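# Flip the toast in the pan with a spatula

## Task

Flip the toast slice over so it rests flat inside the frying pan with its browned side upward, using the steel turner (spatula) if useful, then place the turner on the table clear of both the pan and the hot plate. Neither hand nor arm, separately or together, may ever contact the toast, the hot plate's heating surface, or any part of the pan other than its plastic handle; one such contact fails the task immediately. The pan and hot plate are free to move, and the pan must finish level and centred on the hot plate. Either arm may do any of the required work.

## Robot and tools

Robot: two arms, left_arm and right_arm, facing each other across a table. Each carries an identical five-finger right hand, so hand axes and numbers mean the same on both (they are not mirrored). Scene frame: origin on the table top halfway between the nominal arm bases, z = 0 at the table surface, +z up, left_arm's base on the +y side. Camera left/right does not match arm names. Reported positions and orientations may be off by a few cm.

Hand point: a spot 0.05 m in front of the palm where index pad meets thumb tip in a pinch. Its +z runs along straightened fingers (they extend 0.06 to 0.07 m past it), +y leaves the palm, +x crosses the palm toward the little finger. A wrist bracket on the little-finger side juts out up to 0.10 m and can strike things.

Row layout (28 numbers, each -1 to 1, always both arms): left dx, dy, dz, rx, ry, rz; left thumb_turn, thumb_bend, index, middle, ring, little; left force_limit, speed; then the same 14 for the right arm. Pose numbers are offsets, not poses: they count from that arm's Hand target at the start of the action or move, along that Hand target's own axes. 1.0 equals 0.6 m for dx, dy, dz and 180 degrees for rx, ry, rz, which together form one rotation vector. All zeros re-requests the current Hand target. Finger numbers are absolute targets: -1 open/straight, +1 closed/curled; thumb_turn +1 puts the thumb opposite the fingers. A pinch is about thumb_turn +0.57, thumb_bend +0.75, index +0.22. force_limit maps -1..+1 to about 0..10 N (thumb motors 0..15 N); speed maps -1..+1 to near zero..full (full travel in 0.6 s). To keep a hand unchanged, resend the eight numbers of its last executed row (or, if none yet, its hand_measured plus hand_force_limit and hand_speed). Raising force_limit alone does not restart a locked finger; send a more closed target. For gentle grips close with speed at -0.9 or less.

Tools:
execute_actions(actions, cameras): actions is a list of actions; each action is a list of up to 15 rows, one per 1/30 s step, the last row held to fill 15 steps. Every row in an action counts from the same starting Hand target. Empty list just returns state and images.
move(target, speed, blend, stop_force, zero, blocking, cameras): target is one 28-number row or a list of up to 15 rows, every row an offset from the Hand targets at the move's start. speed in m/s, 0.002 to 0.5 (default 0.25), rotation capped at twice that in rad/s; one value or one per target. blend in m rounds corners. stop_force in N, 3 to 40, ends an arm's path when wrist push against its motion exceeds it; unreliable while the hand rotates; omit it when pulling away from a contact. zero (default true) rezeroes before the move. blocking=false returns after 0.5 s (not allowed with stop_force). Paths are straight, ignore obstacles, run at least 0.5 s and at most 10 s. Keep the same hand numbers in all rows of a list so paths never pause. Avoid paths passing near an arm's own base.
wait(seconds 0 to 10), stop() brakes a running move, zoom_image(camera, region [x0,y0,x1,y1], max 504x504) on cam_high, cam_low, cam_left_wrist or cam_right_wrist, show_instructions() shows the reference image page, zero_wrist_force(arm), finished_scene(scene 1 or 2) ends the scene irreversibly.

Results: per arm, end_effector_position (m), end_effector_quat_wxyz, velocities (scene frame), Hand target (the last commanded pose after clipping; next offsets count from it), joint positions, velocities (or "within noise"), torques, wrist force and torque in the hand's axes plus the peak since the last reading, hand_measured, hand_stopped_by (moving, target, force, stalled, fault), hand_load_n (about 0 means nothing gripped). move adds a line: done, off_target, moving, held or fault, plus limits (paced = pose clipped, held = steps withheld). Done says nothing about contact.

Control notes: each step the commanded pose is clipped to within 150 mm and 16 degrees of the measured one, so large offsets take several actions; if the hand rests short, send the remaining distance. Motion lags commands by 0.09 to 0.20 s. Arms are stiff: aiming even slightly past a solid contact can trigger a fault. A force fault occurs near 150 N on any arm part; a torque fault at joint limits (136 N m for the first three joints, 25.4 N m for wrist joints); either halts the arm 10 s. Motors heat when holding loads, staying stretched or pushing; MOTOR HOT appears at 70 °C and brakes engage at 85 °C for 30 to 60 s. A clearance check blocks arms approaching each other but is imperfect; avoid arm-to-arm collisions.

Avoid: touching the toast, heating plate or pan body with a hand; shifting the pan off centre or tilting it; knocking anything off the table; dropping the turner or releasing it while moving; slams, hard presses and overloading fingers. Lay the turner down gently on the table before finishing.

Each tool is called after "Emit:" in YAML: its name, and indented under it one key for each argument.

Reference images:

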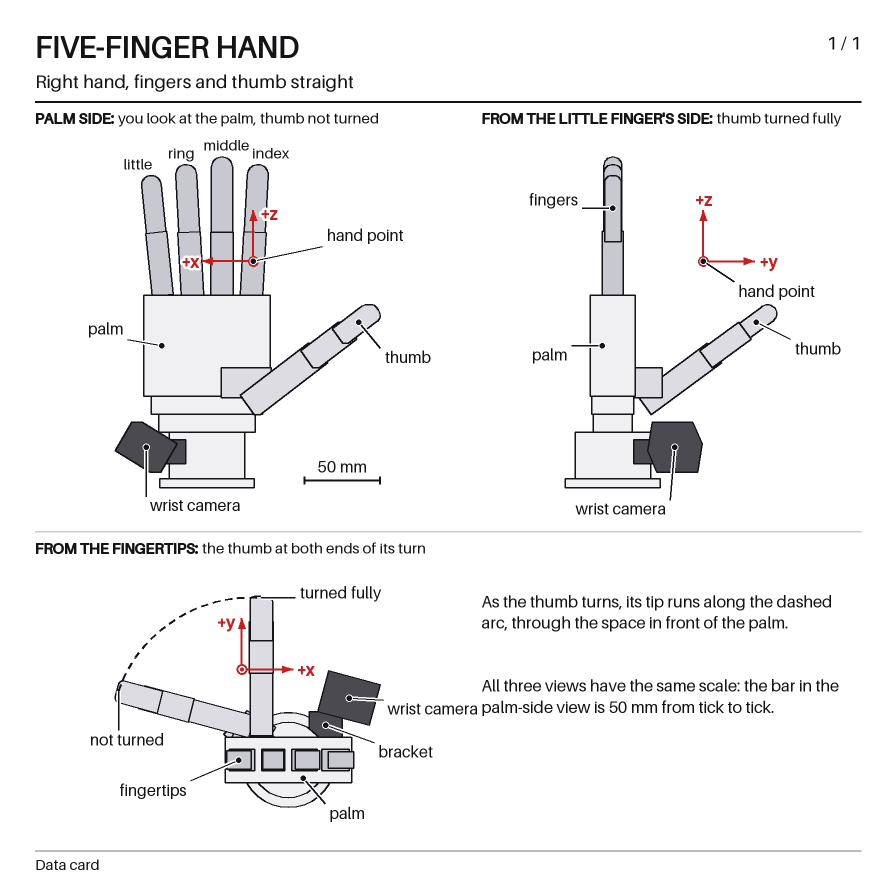

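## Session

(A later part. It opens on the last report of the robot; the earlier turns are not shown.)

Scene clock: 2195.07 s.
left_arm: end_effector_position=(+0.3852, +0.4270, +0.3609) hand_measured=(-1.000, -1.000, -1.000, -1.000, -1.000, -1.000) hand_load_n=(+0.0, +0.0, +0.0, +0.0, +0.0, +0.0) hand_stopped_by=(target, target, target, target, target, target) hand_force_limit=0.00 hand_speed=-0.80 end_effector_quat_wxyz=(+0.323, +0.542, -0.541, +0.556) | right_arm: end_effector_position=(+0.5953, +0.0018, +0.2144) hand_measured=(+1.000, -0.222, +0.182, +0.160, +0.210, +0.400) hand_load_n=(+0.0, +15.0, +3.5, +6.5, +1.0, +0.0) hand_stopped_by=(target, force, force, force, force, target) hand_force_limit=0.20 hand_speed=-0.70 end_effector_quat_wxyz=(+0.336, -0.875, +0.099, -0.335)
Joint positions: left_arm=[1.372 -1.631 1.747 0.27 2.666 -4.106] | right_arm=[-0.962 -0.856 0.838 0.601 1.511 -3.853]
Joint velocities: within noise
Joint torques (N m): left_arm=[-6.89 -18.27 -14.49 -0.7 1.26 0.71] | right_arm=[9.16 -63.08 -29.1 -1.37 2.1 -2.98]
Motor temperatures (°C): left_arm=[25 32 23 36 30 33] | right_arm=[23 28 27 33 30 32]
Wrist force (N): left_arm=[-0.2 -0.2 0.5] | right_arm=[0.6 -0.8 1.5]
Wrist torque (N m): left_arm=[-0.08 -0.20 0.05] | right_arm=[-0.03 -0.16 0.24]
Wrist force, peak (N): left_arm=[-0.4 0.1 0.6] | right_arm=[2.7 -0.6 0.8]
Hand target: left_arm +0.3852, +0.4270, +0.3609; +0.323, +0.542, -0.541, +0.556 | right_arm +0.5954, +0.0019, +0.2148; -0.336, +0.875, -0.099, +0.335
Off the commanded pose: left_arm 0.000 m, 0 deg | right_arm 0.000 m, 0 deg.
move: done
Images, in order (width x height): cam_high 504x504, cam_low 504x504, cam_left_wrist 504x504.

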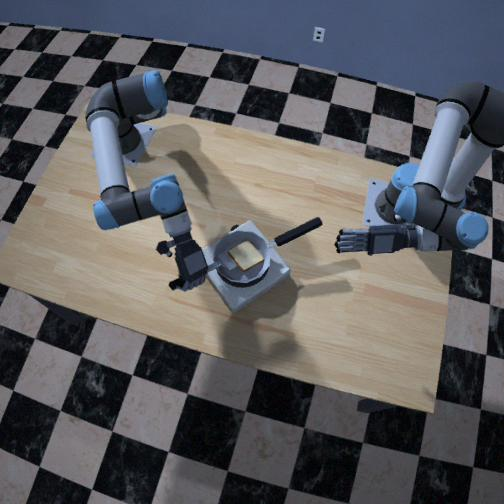

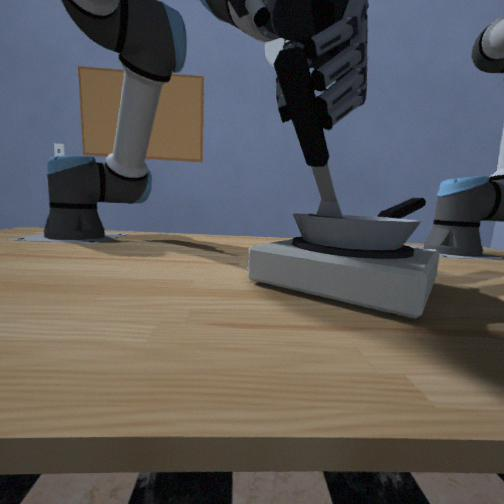

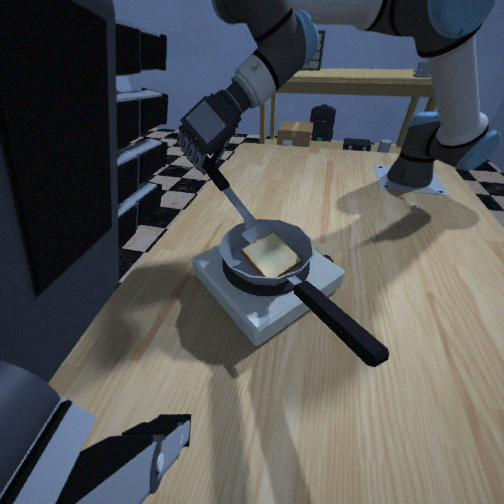

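Emit:
move:
  target:
    - [0,0,0,0,0,0,-1,-1,-1,-1,-1,-1,0.0,-0.8,-0.0254,0.0158,0.0126,0,-0.0139,0.0174,1,0.1,0.35,0.3,0.35,0.4,0.2,-0.7]
    - [0,0,0,0,0,0,-1,-1,-1,-1,-1,-1,0.0,-0.8,-0.0406,0.0231,0.0186,0,-0.0208,0.0260,1,0.1,0.35,0.3,0.35,0.4,0.2,-0.7]
  speed: 0.1
  blend: 0.003
  cameras: ["cam_left_wrist","cam_high","cam_low"]

Emit:
zoom_image:
  camera: "cam_left_wrist"
  region: [210, 200, 330, 320]

Emit:
zoom_image:
  camera: "cam_high"
  region: [200, 215, 290, 305]

Scene clock: 2208.43 s.
left_arm: end_effector_position=(+0.3852, +0.4270, +0.3609) hand_measured=(-1.000, -1.000, -1.000, -1.000, -1.000, -1.000) hand_load_n=(+0.0, +0.0, +0.0, +0.0, -0.5, +0.0) hand_stopped_by=(target, target, target, target, target, target) hand_force_limit=0.00 hand_speed=-0.80 end_effector_quat_wxyz=(+0.323, +0.542, -0.541, +0.556) | right_arm: end_effector_position=(+0.5851, +0.0069, +0.1866) hand_measured=(+1.000, -0.222, +0.182, +0.160, +0.210, +0.400) hand_load_n=(+0.0, +15.0, +3.5, +7.0, +1.0, +0.0) hand_stopped_by=(target, force, force, force, force, target) hand_force_limit=0.20 hand_speed=-0.70 end_effector_quat_wxyz=(+0.352, -0.880, +0.124, -0.293)
Joint positions: left_arm=[1.372 -1.631 1.747 0.27 2.666 -4.106] | right_arm=[-0.974 -0.839 0.867 0.596 1.449 -3.782]
Joint velocities: within noise
Joint torques (N m): left_arm=[-6.36 -19.34 -17.08 -1.07 1.11 0.43] | right_arm=[7.84 -62.71 -31.46 1.26 1.94 -2.76]
Motor temperatures (°C): left_arm=[25 32 23 36 30 33] | right_arm=[23 28 27 33 30 32]
Wrist force (N): left_arm=[-0.3 -0.2 0.3] | right_arm=[0.6 -0.9 1.5]
Wrist torque (N m): left_arm=[-0.07 -0.18 0.04] | right_arm=[-0.06 -0.18 0.22]
Wrist force, peak (N): left_arm=[-0.3 -0.6 -0.1] | right_arm=[3.5 -0.6 1.6]
Hand target: left_arm +0.3852, +0.4270, +0.3609; +0.323, +0.542, -0.541, +0.556 | right_arm +0.5850, +0.0070, +0.1869; -0.353, +0.880, -0.124, +0.293
Off the commanded pose: left_arm 0.000 m, 0 deg | right_arm 0.000 m, 0 deg.
move: done
Images, in order (width x height): cam_high 504x504, cam_low 504x504, cam_left_wrist 504x504.

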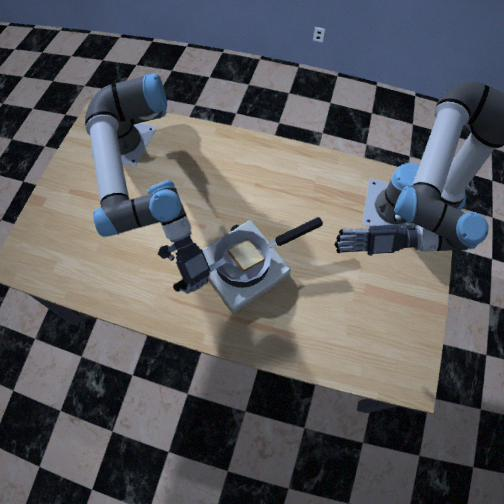

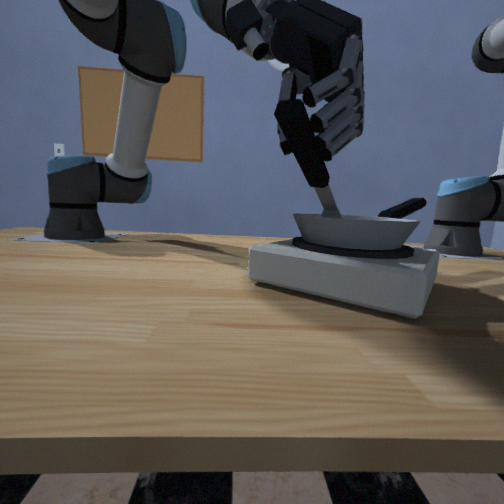

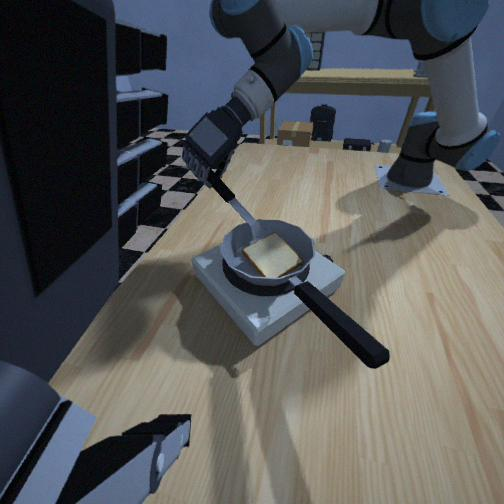

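Scaled by 4.200.

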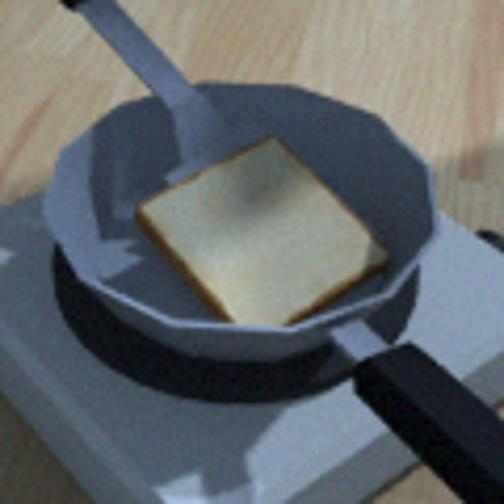

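Scaled by 5.600.

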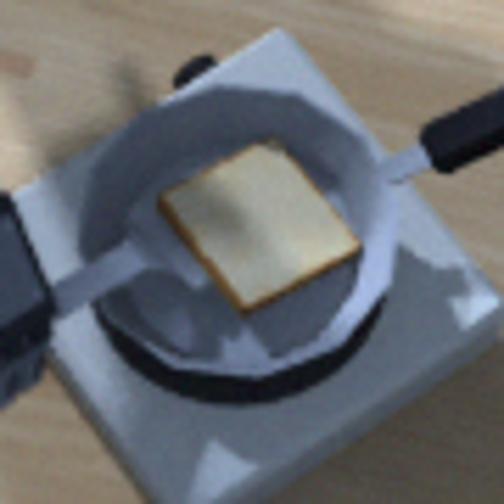

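Emit:
wait:
  seconds: 0

Emit:
zoom_image:
  camera: "cam_left_wrist"
  region: [210, 200, 330, 320]

Emit:
zoom_image:
  camera: "cam_high"
  region: [200, 215, 290, 305]

Scene clock: 2237.40 s.
left_arm: end_effector_position=(+0.3852, +0.4270, +0.3609) hand_measured=(-1.000, -1.000, -1.000, -1.000, -1.000, -1.000) hand_load_n=(+0.0, +0.0, +0.0, +0.0, +0.0, -0.5) hand_stopped_by=(target, target, target, target, target, target) hand_force_limit=0.00 hand_speed=-0.80 end_effector_quat_wxyz=(+0.323, +0.542, -0.541, +0.556) | right_arm: end_effector_position=(+0.5850, +0.0070, +0.1869) hand_measured=(+1.000, -0.222, +0.182, +0.160, +0.210, +0.400) hand_load_n=(+0.0, +15.0, +3.5, +6.5, +1.0, +0.0) hand_stopped_by=(target, force, force, force, force, target) hand_force_limit=0.20 hand_speed=-0.70 end_effector_quat_wxyz=(+0.353, -0.880, +0.124, -0.293)
Joint positions: left_arm=[1.372 -1.631 1.747 0.27 2.666 -4.106] | right_arm=[-0.974 -0.839 0.867 0.597 1.449 -3.782]
Joint velocities: within noise
Joint torques (N m): left_arm=[-7.7 -19.28 -16.6 -0.96 1.14 0.56] | right_arm=[8.09 -62.69 -29.02 2.33 -1.25 1.98]
Motor temperatures (°C): left_arm=[25 32 23 36 30 33] | right_arm=[23 28 27 33 30 32]
Wrist force (N): left_arm=[-0.3 0.0 0.0] | right_arm=[0.9 -0.6 1.3]
Wrist torque (N m): left_arm=[-0.03 -0.17 0.05] | right_arm=[0.00 -0.19 0.22]
Wrist force, peak (N): left_arm=[-0.2 -0.6 0.3] | right_arm=[1.1 -0.7 1.7]
Hand target: left_arm +0.3852, +0.4270, +0.3609; +0.323, +0.542, -0.541, +0.556 | right_arm +0.5850, +0.0070, +0.1869; -0.353, +0.880, -0.124, +0.293
Off the commanded pose: left_arm 0.000 m, 0 deg | right_arm 0.000 m, 0 deg.

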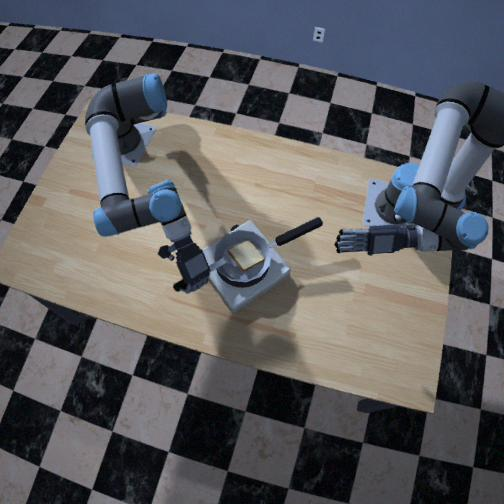

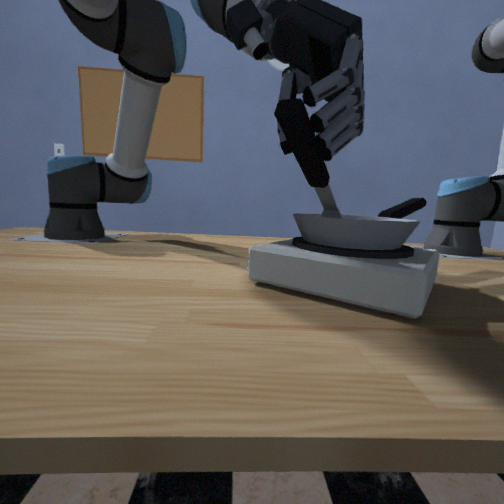

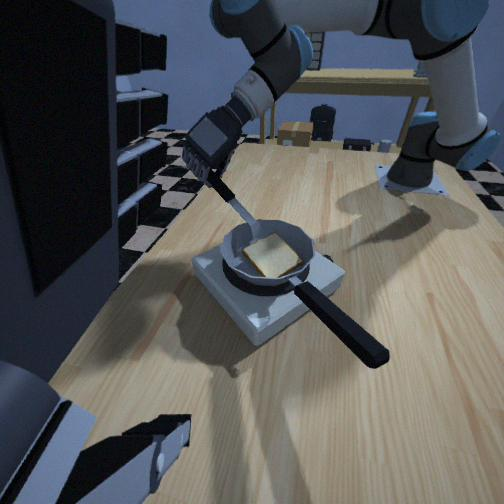

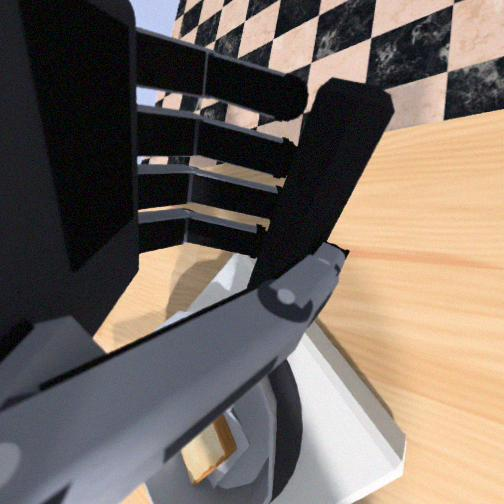

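Scaled by 4.200.

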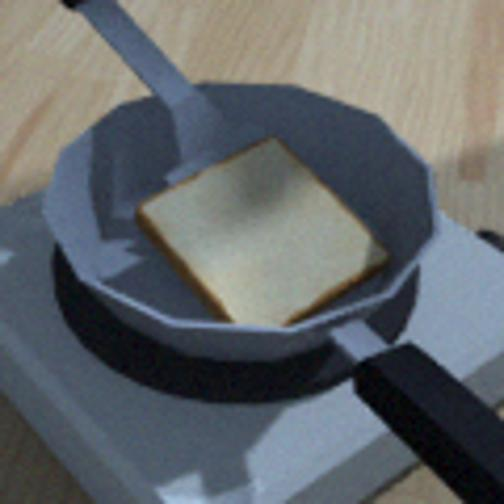

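Scaled by 5.600.

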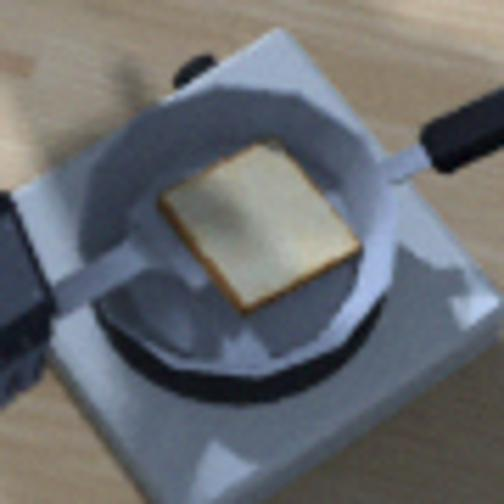

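Emit:
move:
  target: [0,0,0,0,0,0,-1,-1,-1,-1,-1,-1,0.0,-0.8,-0.0056,-0.0806,-0.0650,0,0.0486,-0.0608,1,0.1,0.35,0.3,0.35,0.4,0.2,-0.7]
  speed: 0.08

Emit:
zoom_image:
  camera: "cam_left_wrist"
  region: [210, 200, 330, 320]

Emit:
zoom_image:
  camera: "cam_high"
  region: [200, 215, 290, 305]

Scene clock: 2260.00 s.
left_arm: end_effector_position=(+0.3852, +0.4270, +0.3609) hand_measured=(-1.000, -1.000, -1.000, -1.000, -1.000, -1.000) hand_load_n=(+0.0, +0.0, +0.0, +0.0, +0.0, +0.0) hand_stopped_by=(target, target, target, target, target, target) hand_force_limit=0.00 hand_speed=-0.80 end_effector_quat_wxyz=(+0.323, +0.542, -0.541, +0.556) | right_arm: end_effector_position=(+0.5593, +0.0220, +0.2419) hand_measured=(+1.000, -0.222, +0.182, +0.160, +0.210, +0.400) hand_load_n=(+0.0, +15.0, +5.0, +6.5, +0.5, +0.0) hand_stopped_by=(target, force, force, force, force, target) hand_force_limit=0.20 hand_speed=-0.70 end_effector_quat_wxyz=(+0.313, -0.863, +0.065, -0.391) end_effector_velocity=(+0.000, +0.000, -0.001) end_effector_angular_velocity=(+0.004, +0.005, -0.001)
Joint positions: left_arm=[1.372 -1.631 1.747 0.27 2.666 -4.106] | right_arm=[-0.861 -0.914 0.891 0.547 1.661 -3.911]
Joint velocities: left_arm=[within noise] | right_arm=[-0.002 0.001 -0.001 0.001 -0.004 0.005]
Joint torques (N m): left_arm=[-6.14 -19.57 -16.6 -1.03 1.34 0.61] | right_arm=[-9.12 -33.66 -14.03 1.94 -1.7 2.74]
Motor temperatures (°C): left_arm=[25 32 23 36 30 33] | right_arm=[23 28 27 33 30 32]
Wrist force (N): left_arm=[-0.1 0.1 0.0] | right_arm=[1.4 -0.1 1.9]
Wrist torque (N m): left_arm=[-0.01 -0.19 0.06] | right_arm=[-0.05 -0.19 0.15]
Wrist force, peak (N): left_arm=[-0.8 0.2 -0.2] | right_arm=[1.8 -0.4 1.8]
Hand target: left_arm +0.3852, +0.4270, +0.3609; +0.323, +0.542, -0.541, +0.556 | right_arm +0.5593, +0.0219, +0.2416; -0.313, +0.863, -0.066, +0.391
Off the commanded pose: left_arm 0.000 m, 0 deg | right_arm 0.000 m, 0 deg.
move: done

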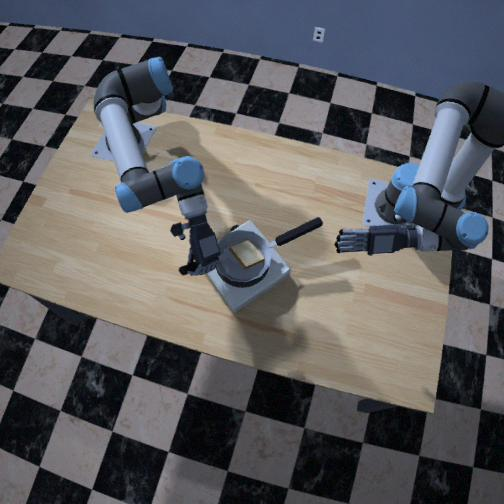

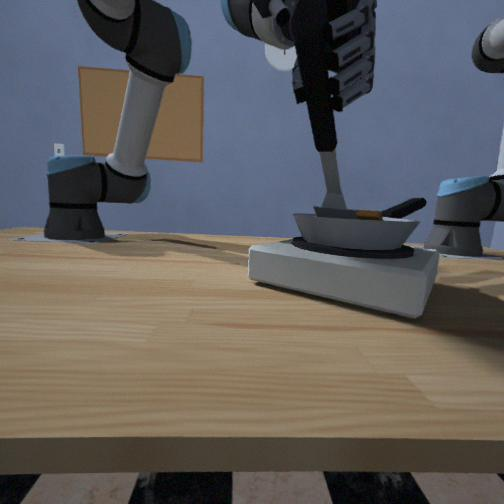

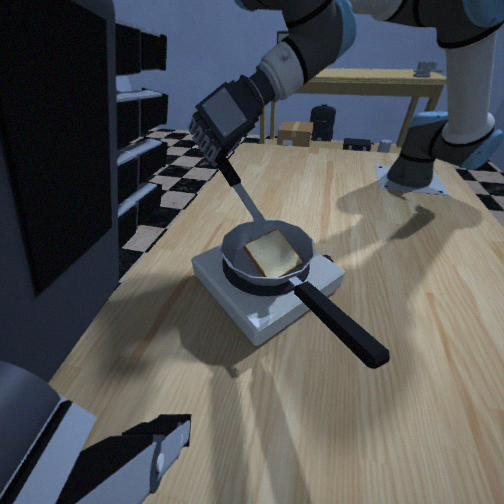

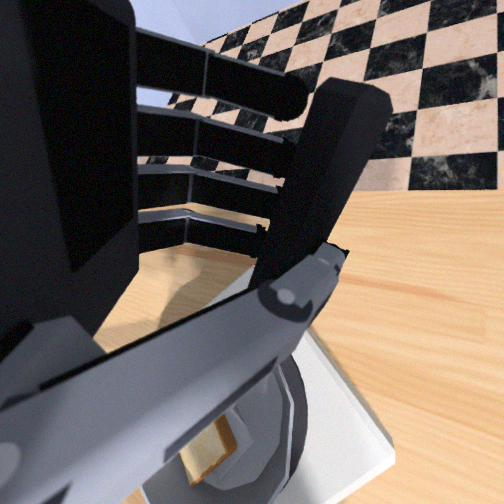

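Scaled by 4.200.

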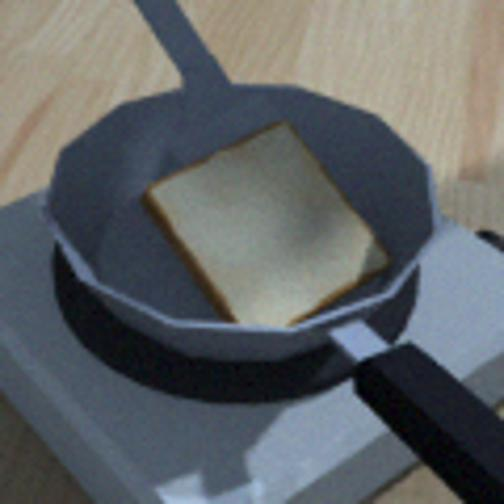

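Scaled by 5.600.

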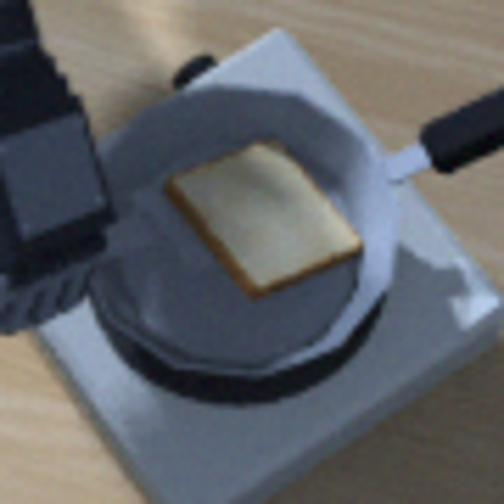

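Emit:
move:
  target: [0,0,0,0,0,0,-1,-1,-1,-1,-1,-1,0.0,-0.8,-0.0125,-0.0858,-0.0692,0,0.052,-0.0651,1,0.1,0.35,0.3,0.35,0.4,0.2,-0.7]
  speed: 0.08

Emit:
zoom_image:
  camera: "cam_left_wrist"
  region: [210, 200, 330, 320]

Emit:
zoom_image:
  camera: "cam_high"
  region: [200, 215, 290, 305]

Emit:
zoom_image:
  camera: "cam_low"
  region: [280, 180, 440, 280]

Scene clock: 2268.77 s.
left_arm: end_effector_position=(+0.3852, +0.4270, +0.3609) hand_measured=(-1.000, -1.000, -1.000, -1.000, -1.000, -1.000) hand_load_n=(+0.0, +0.0, +0.0, +0.0, +0.0, +0.0) hand_stopped_by=(target, target, target, target, target, target) hand_force_limit=0.00 hand_speed=-0.80 end_effector_quat_wxyz=(+0.323, +0.542, -0.541, +0.556) | right_arm: end_effector_position=(+0.5177, +0.0453, +0.2881) hand_measured=(+1.000, -0.222, +0.182, +0.160, +0.210, +0.400) hand_load_n=(+0.0, +15.0, +5.0, +6.5, +1.0, +0.0) hand_stopped_by=(target, force, force, force, force, target) hand_force_limit=0.20 hand_speed=-0.70 end_effector_quat_wxyz=(-0.265, +0.830, -0.002, +0.490) end_effector_velocity=(+0.000, -0.001, -0.003) end_effector_angular_velocity=(+0.000, +0.009, +0.000)
Joint positions: left_arm=[1.372 -1.631 1.747 0.27 2.666 -4.106] | right_arm=[-0.717 -0.964 0.927 0.449 1.897 -4.075]
Joint velocities: left_arm=[within noise] | right_arm=[-0.002 0.002 0.001 0.005 -0.004 0.006]
Joint torques (N m): left_arm=[-6.63 -20 -16.12 -1.11 1.01 0.48] | right_arm=[-5.5 -40.47 -17.63 2.35 -1.58 2.78]
Motor temperatures (°C): left_arm=[25 32 23 36 30 33] | right_arm=[23 28 27 33 30 32]
Wrist force (N): left_arm=[0.0 -0.1 -0.1] | right_arm=[1.5 0.4 2.1]
Wrist torque (N m): left_arm=[-0.03 -0.20 0.06] | right_arm=[-0.04 -0.15 0.13]
Wrist force, peak (N): left_arm=[-0.8 0.2 0.1] | right_arm=[2.3 -0.2 1.9]
Hand target: left_arm +0.3852, +0.4270, +0.3609; +0.323, +0.542, -0.541, +0.556 | right_arm +0.5177, +0.0453, +0.2880; -0.265, +0.831, -0.002, +0.490
Off the commanded pose: left_arm 0.000 m, 0 deg | right_arm 0.000 m, 0 deg.
move: done

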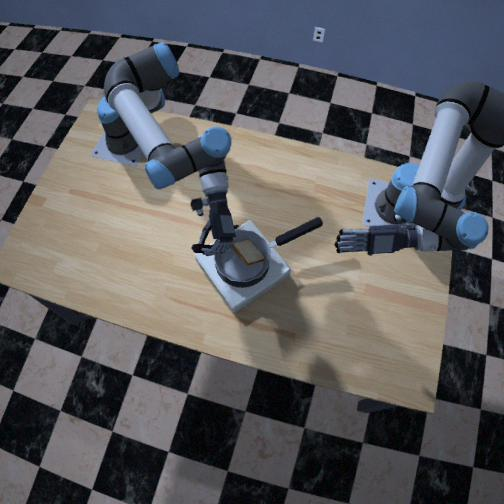

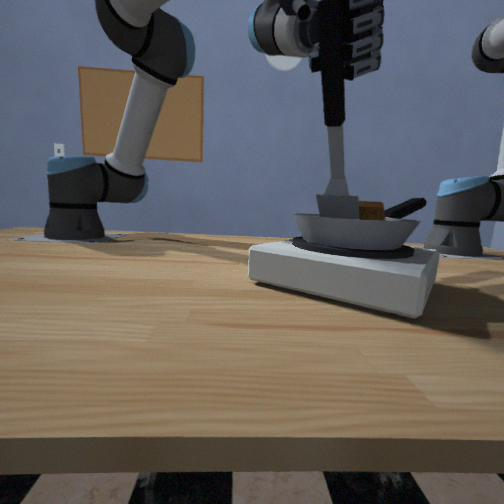

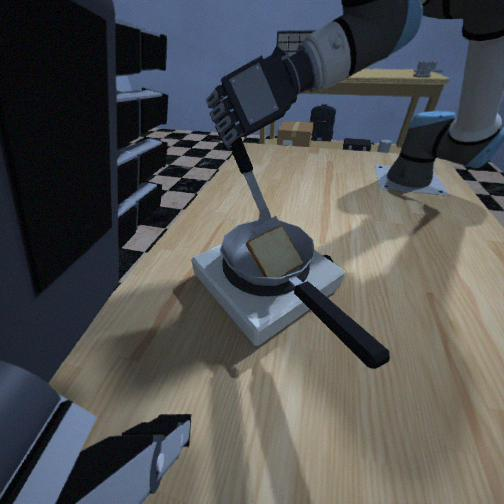

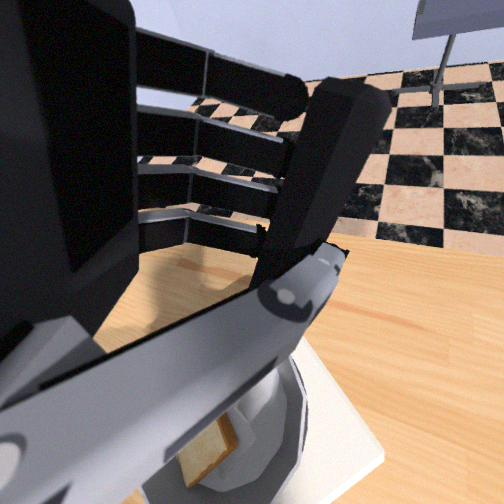

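Scaled by 4.200.

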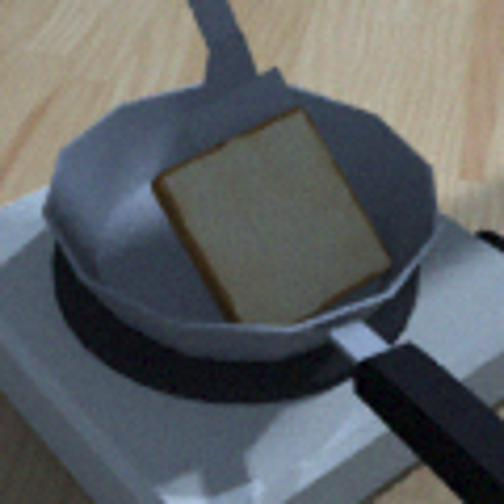

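Scaled by 5.600.

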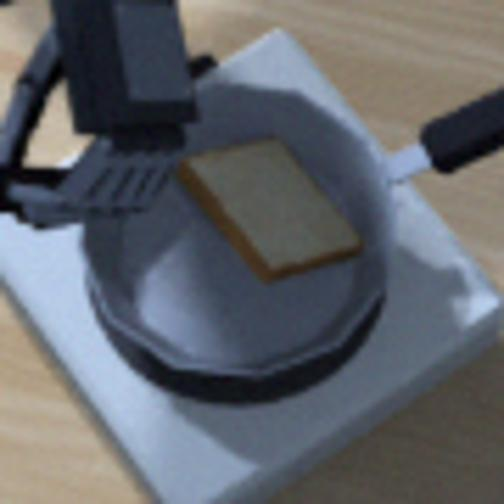

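Scaled by 3.150.

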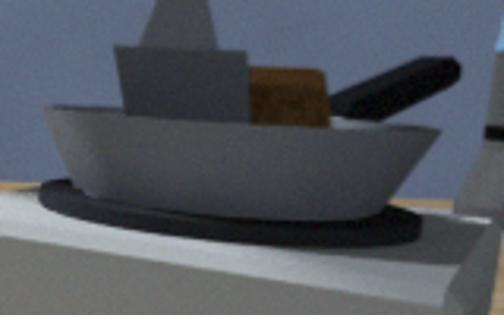

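Emit:
move:
  target: [0,0,0,0,0,0,-1,-1,-1,-1,-1,-1,0.0,-0.8,0.0814,0.0389,0.0313,0,-0.01735,0.0217,1,0.1,0.35,0.3,0.35,0.4,0.2,-0.7]
  speed: 0.08

Emit:
zoom_image:
  camera: "cam_left_wrist"
  region: [210, 200, 330, 320]

Emit:
zoom_image:
  camera: "cam_high"
  region: [200, 215, 290, 305]

Emit:
zoom_image:
  camera: "cam_low"
  region: [280, 180, 440, 280]

Scene clock: 2287.43 s.
left_arm: end_effector_position=(+0.3852, +0.4270, +0.3609) hand_measured=(-1.000, -1.000, -1.000, -1.000, -1.000, -1.000) hand_load_n=(+0.0, +0.0, +0.0, +0.0, +0.0, +0.0) hand_stopped_by=(target, target, target, target, target, target) hand_force_limit=0.00 hand_speed=-0.80 end_effector_quat_wxyz=(+0.323, +0.542, -0.541, +0.556) | right_arm: end_effector_position=(+0.5644, +0.0206, +0.3100) hand_measured=(+1.000, -0.222, +0.182, +0.160, +0.210, +0.400) hand_load_n=(+1.0, +15.0, +5.5, +6.5, +1.0, -0.5) hand_stopped_by=(target, force, force, force, force, target) hand_force_limit=0.20 hand_speed=-0.70 end_effector_quat_wxyz=(-0.281, +0.843, -0.024, +0.458)
Joint positions: left_arm=[1.372 -1.631 1.747 0.27 2.666 -4.106] | right_arm=[-0.823 -0.929 0.786 0.589 1.767 -4.041]
Joint velocities: within noise
Joint torques (N m): left_arm=[-6.85 -19.73 -16.2 -1.14 1.07 0.46] | right_arm=[-1.09 -61.6 -15.86 -2.48 0.42 -2.37]
Motor temperatures (°C): left_arm=[25 32 23 36 30 33] | right_arm=[23 28 27 33 30 32]
Wrist force (N): left_arm=[-0.3 0.2 0.2] | right_arm=[0.6 0.2 2.5]
Wrist torque (N m): left_arm=[-0.02 -0.16 0.04] | right_arm=[-0.09 -0.10 0.06]
Wrist force, peak (N): left_arm=[-0.5 -0.3 0.4] | right_arm=[1.5 0.6 2.8]
Hand target: left_arm +0.3852, +0.4270, +0.3609; +0.323, +0.542, -0.541, +0.556 | right_arm +0.5644, +0.0205, +0.3102; -0.281, +0.843, -0.024, +0.458
Off the commanded pose: left_arm 0.000 m, 0 deg | right_arm 0.000 m, 0 deg.
move: done

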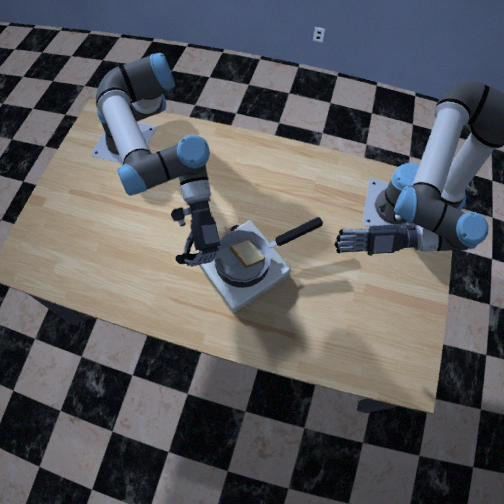

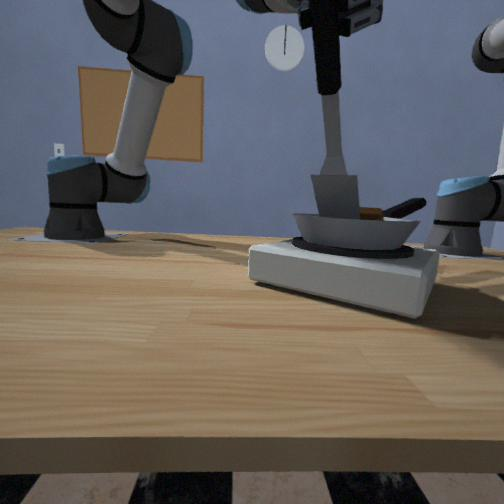

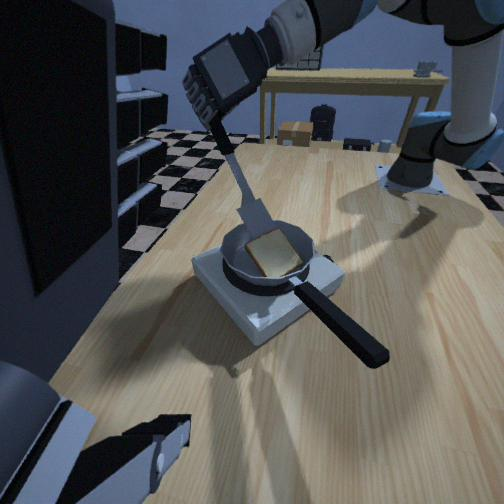

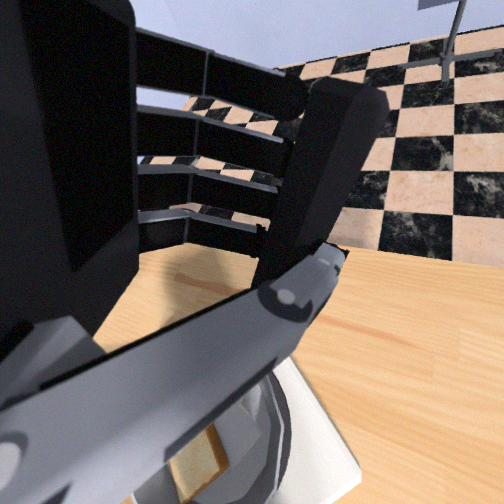

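Scaled by 4.200.

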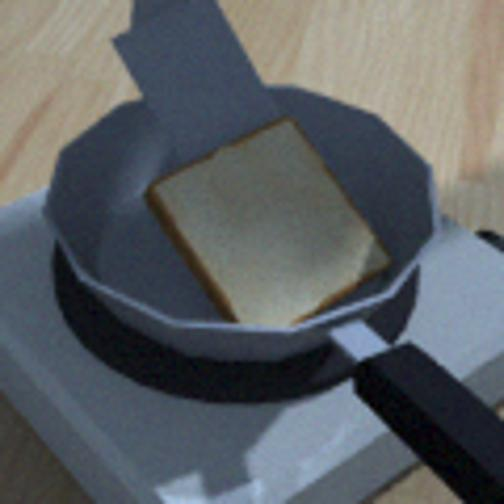

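Scaled by 5.600.

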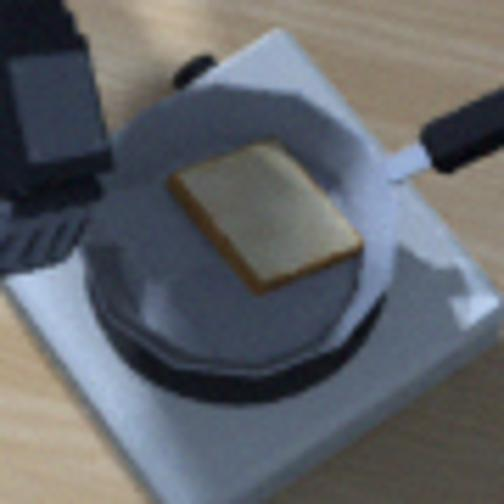

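Scaled by 3.150.

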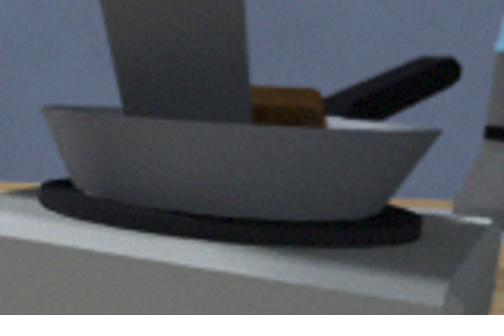

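Emit:
move:
  target:
    - [0,0,0,0,0,0,-1,-1,-1,-1,-1,-1,0.0,-0.8,-0.0034,-0.0196,-0.0159,0,0,0,1,0.1,0.35,0.3,0.35,0.4,0.2,-0.7]
    - [0,0,0,0,0,0,-1,-1,-1,-1,-1,-1,0.0,-0.8,-0.0125,-0.0367,-0.0296,0,0,0,1,0.1,0.35,0.3,0.35,0.4,0.2,-0.7]
  speed: 0.05
  blend: 0.004

Emit:
zoom_image:
  camera: "cam_left_wrist"
  region: [210, 200, 330, 320]

Emit:
zoom_image:
  camera: "cam_high"
  region: [200, 215, 290, 305]

Emit:
zoom_image:
  camera: "cam_low"
  region: [280, 180, 440, 280]

Scene clock: 2304.73 s.
left_arm: end_effector_position=(+0.3852, +0.4270, +0.3609) hand_measured=(-1.000, -1.000, -1.000, -1.000, -1.000, -1.000) hand_load_n=(+0.0, +0.0, +0.0, +0.0, +0.0, +0.0) hand_stopped_by=(target, target, target, target, target, target) hand_force_limit=0.00 hand_speed=-0.80 end_effector_quat_wxyz=(+0.323, +0.542, -0.541, +0.556) | right_arm: end_effector_position=(+0.5411, +0.0333, +0.3231) hand_measured=(+1.000, -0.222, +0.182, +0.160, +0.210, +0.400) hand_load_n=(+0.5, +15.0, +5.5, +6.5, +0.5, -0.5) hand_stopped_by=(target, force, force, force, force, target) hand_force_limit=0.20 hand_speed=-0.70 end_effector_quat_wxyz=(-0.281, +0.843, -0.024, +0.458) end_effector_velocity=(+0.002, +0.000, +0.001) end_effector_angular_velocity=(+0.004, +0.000, +0.002)
Joint positions: left_arm=[1.372 -1.631 1.747 0.27 2.666 -4.106] | right_arm=[-0.781 -0.93 0.753 0.626 1.805 -4.022]
Joint velocities: left_arm=[within noise] | right_arm=[-0.004 -0.002 0.001 -0.002 -0.006 0]
Joint torques (N m): left_arm=[-5.58 -19.02 -16.21 -1.24 1.06 0.6] | right_arm=[-7.07 -33.73 -13.5 -2.56 -1.86 -1.65]
Motor temperatures (°C): left_arm=[25 32 23 36 30 33] | right_arm=[23 28 27 33 30 32]
Wrist force (N): left_arm=[0.0 -0.2 -0.2] | right_arm=[0.7 0.4 2.3]
Wrist torque (N m): left_arm=[-0.03 -0.20 0.06] | right_arm=[-0.07 -0.10 0.06]
Wrist force, peak (N): left_arm=[-0.6 -0.1 -0.3] | right_arm=[0.8 0.6 2.7]
Hand target: left_arm +0.3852, +0.4270, +0.3609; +0.323, +0.542, -0.541, +0.556 | right_arm +0.5413, +0.0332, +0.3229; -0.281, +0.843, -0.024, +0.458
Off the commanded pose: left_arm 0.000 m, 0 deg | right_arm 0.000 m, 0 deg.
move: done

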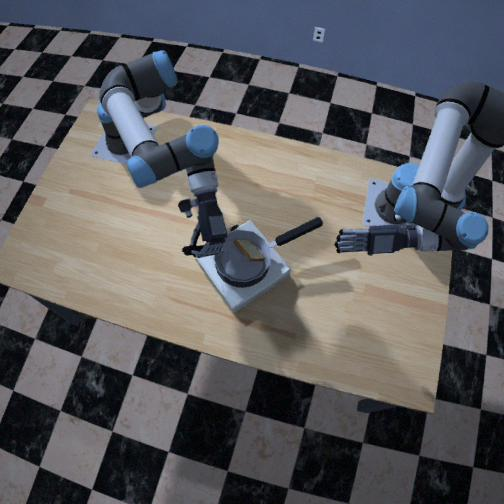

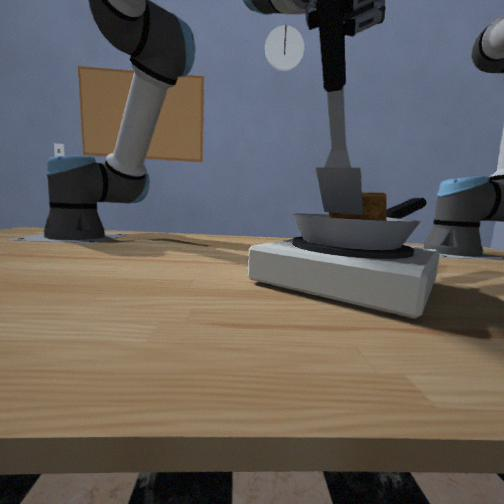

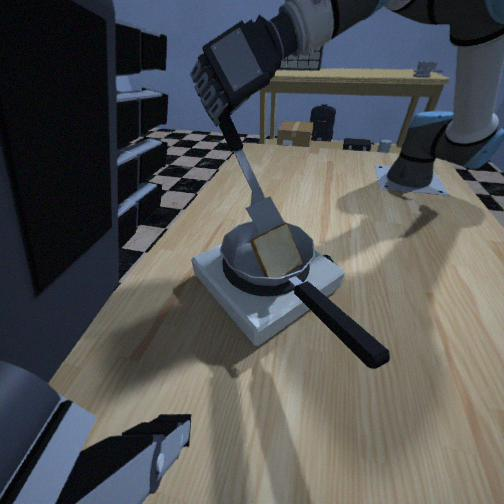

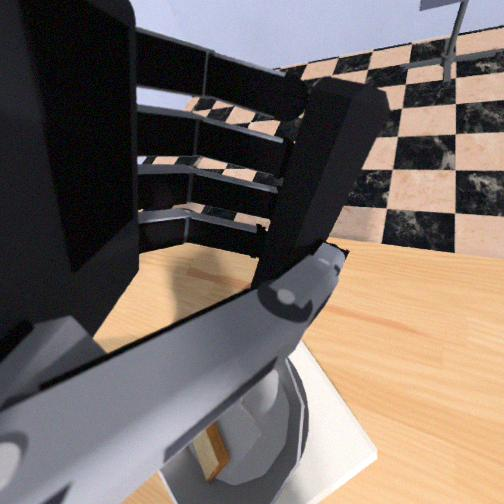

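Scaled by 4.200.

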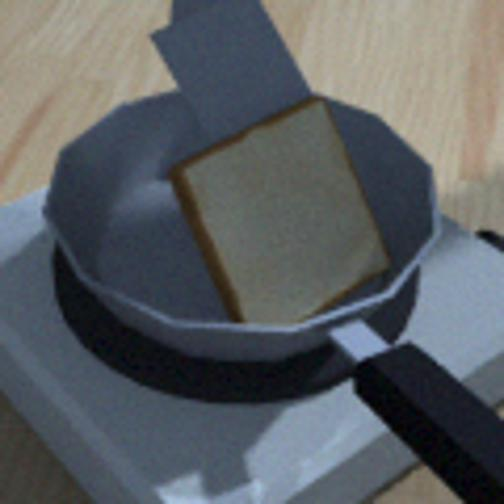

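Scaled by 5.600.

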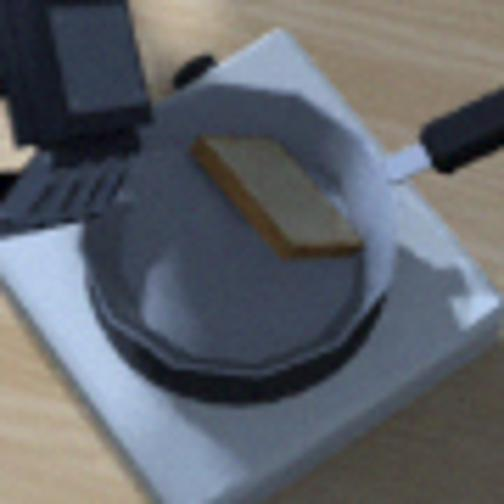

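Scaled by 3.150.

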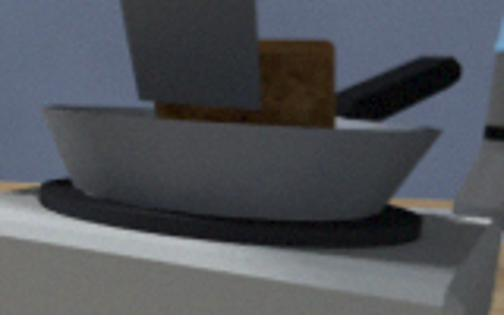

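Emit:
move:
  target: [0,0,0,0,0,0,-1,-1,-1,-1,-1,-1,0.0,-0.8,-0.0179,-0.0222,-0.0179,0,0,0,1,0.1,0.35,0.3,0.35,0.4,0.2,-0.7]
  speed: 0.05

Emit:
zoom_image:
  camera: "cam_left_wrist"
  region: [210, 200, 330, 320]

Emit:
zoom_image:
  camera: "cam_high"
  region: [200, 215, 290, 305]

Emit:
zoom_image:
  camera: "cam_low"
  region: [280, 180, 440, 280]

Scene clock: 2320.77 s.
left_arm: end_effector_position=(+0.3852, +0.4270, +0.3609) hand_measured=(-1.000, -1.000, -1.000, -1.000, -1.000, -1.000) hand_load_n=(+0.0, +0.0, +0.0, +0.0, +0.0, +0.0) hand_stopped_by=(target, target, target, target, target, target) hand_force_limit=0.00 hand_speed=-0.80 end_effector_quat_wxyz=(+0.323, +0.542, -0.541, +0.556) | right_arm: end_effector_position=(+0.5236, +0.0428, +0.3260) hand_measured=(+1.000, -0.222, +0.182, +0.160, +0.210, +0.400) hand_load_n=(+0.5, +14.5, +5.5, +6.5, +1.0, -0.5) hand_stopped_by=(target, force, force, force, force, target) hand_force_limit=0.20 hand_speed=-0.70 end_effector_quat_wxyz=(-0.281, +0.843, -0.024, +0.458) end_effector_velocity=(+0.003, -0.001, +0.001) end_effector_angular_velocity=(+0.003, +0.000, +0.000)
Joint positions: left_arm=[1.372 -1.631 1.747 0.27 2.666 -4.106] | right_arm=[-0.749 -0.931 0.748 0.636 1.834 -4.007]
Joint velocities: left_arm=[within noise] | right_arm=[-0.005 -0.001 -0.001 -0.001 -0.006 0]
Joint torques (N m): left_arm=[-7.78 -20.65 -16.29 -1.16 1.17 0.49] | right_arm=[-9.89 -55.27 -24.81 -0.57 -1.73 -1.61]
Motor temperatures (°C): left_arm=[25 32 23 36 30 33] | right_arm=[23 28 27 33 30 32]
Wrist force (N): left_arm=[-0.2 0.2 -0.2] | right_arm=[0.4 0.3 2.0]
Wrist torque (N m): left_arm=[0.02 -0.18 0.07] | right_arm=[-0.07 -0.06 0.05]
Wrist force, peak (N): left_arm=[-0.8 -0.1 0.1] | right_arm=[1.0 0.5 2.7]
Hand target: left_arm +0.3852, +0.4270, +0.3609; +0.323, +0.542, -0.541, +0.556 | right_arm +0.5237, +0.0428, +0.3259; -0.281, +0.843, -0.024, +0.458
Off the commanded pose: left_arm 0.000 m, 0 deg | right_arm 0.000 m, 0 deg.
move: done

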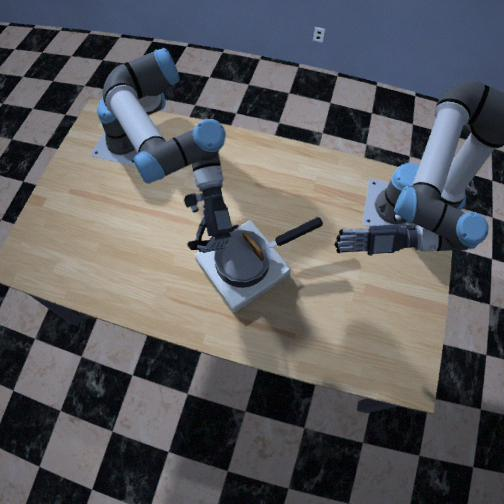

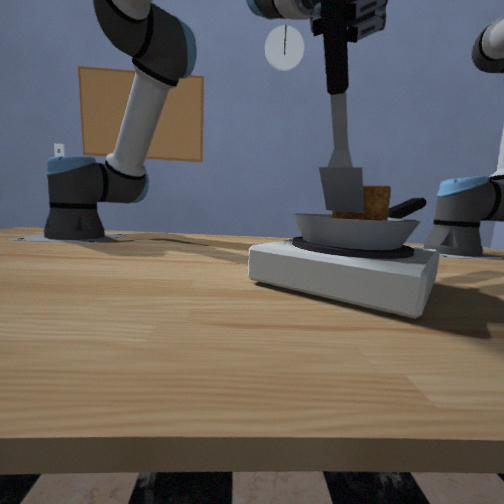

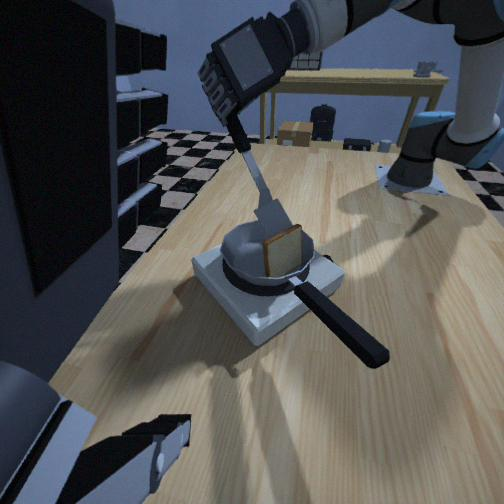

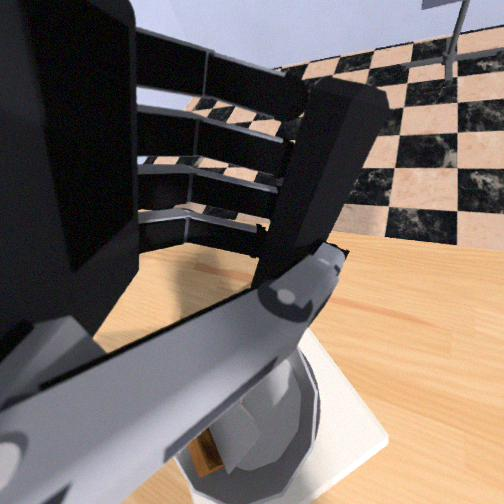

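Scaled by 4.200.

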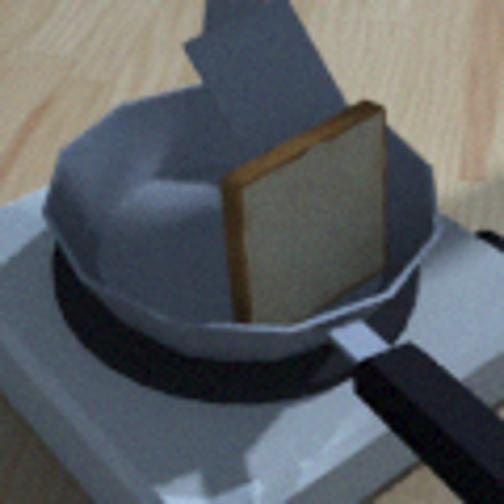

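Scaled by 5.600.

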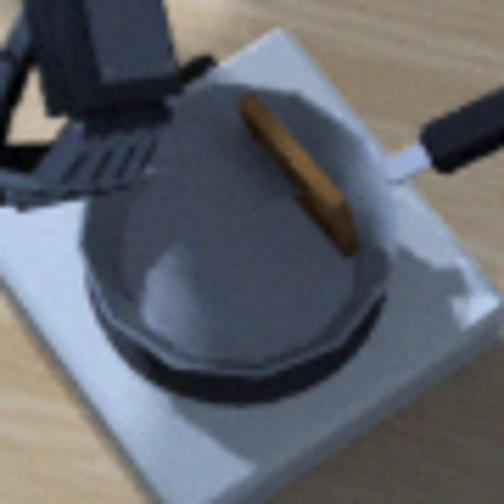

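Scaled by 3.150.

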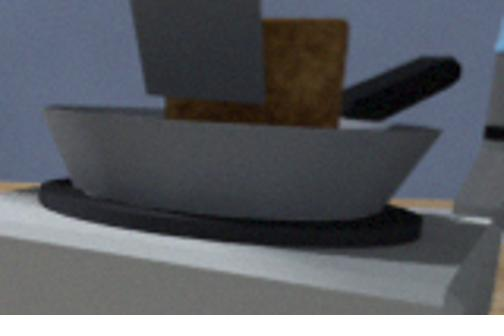

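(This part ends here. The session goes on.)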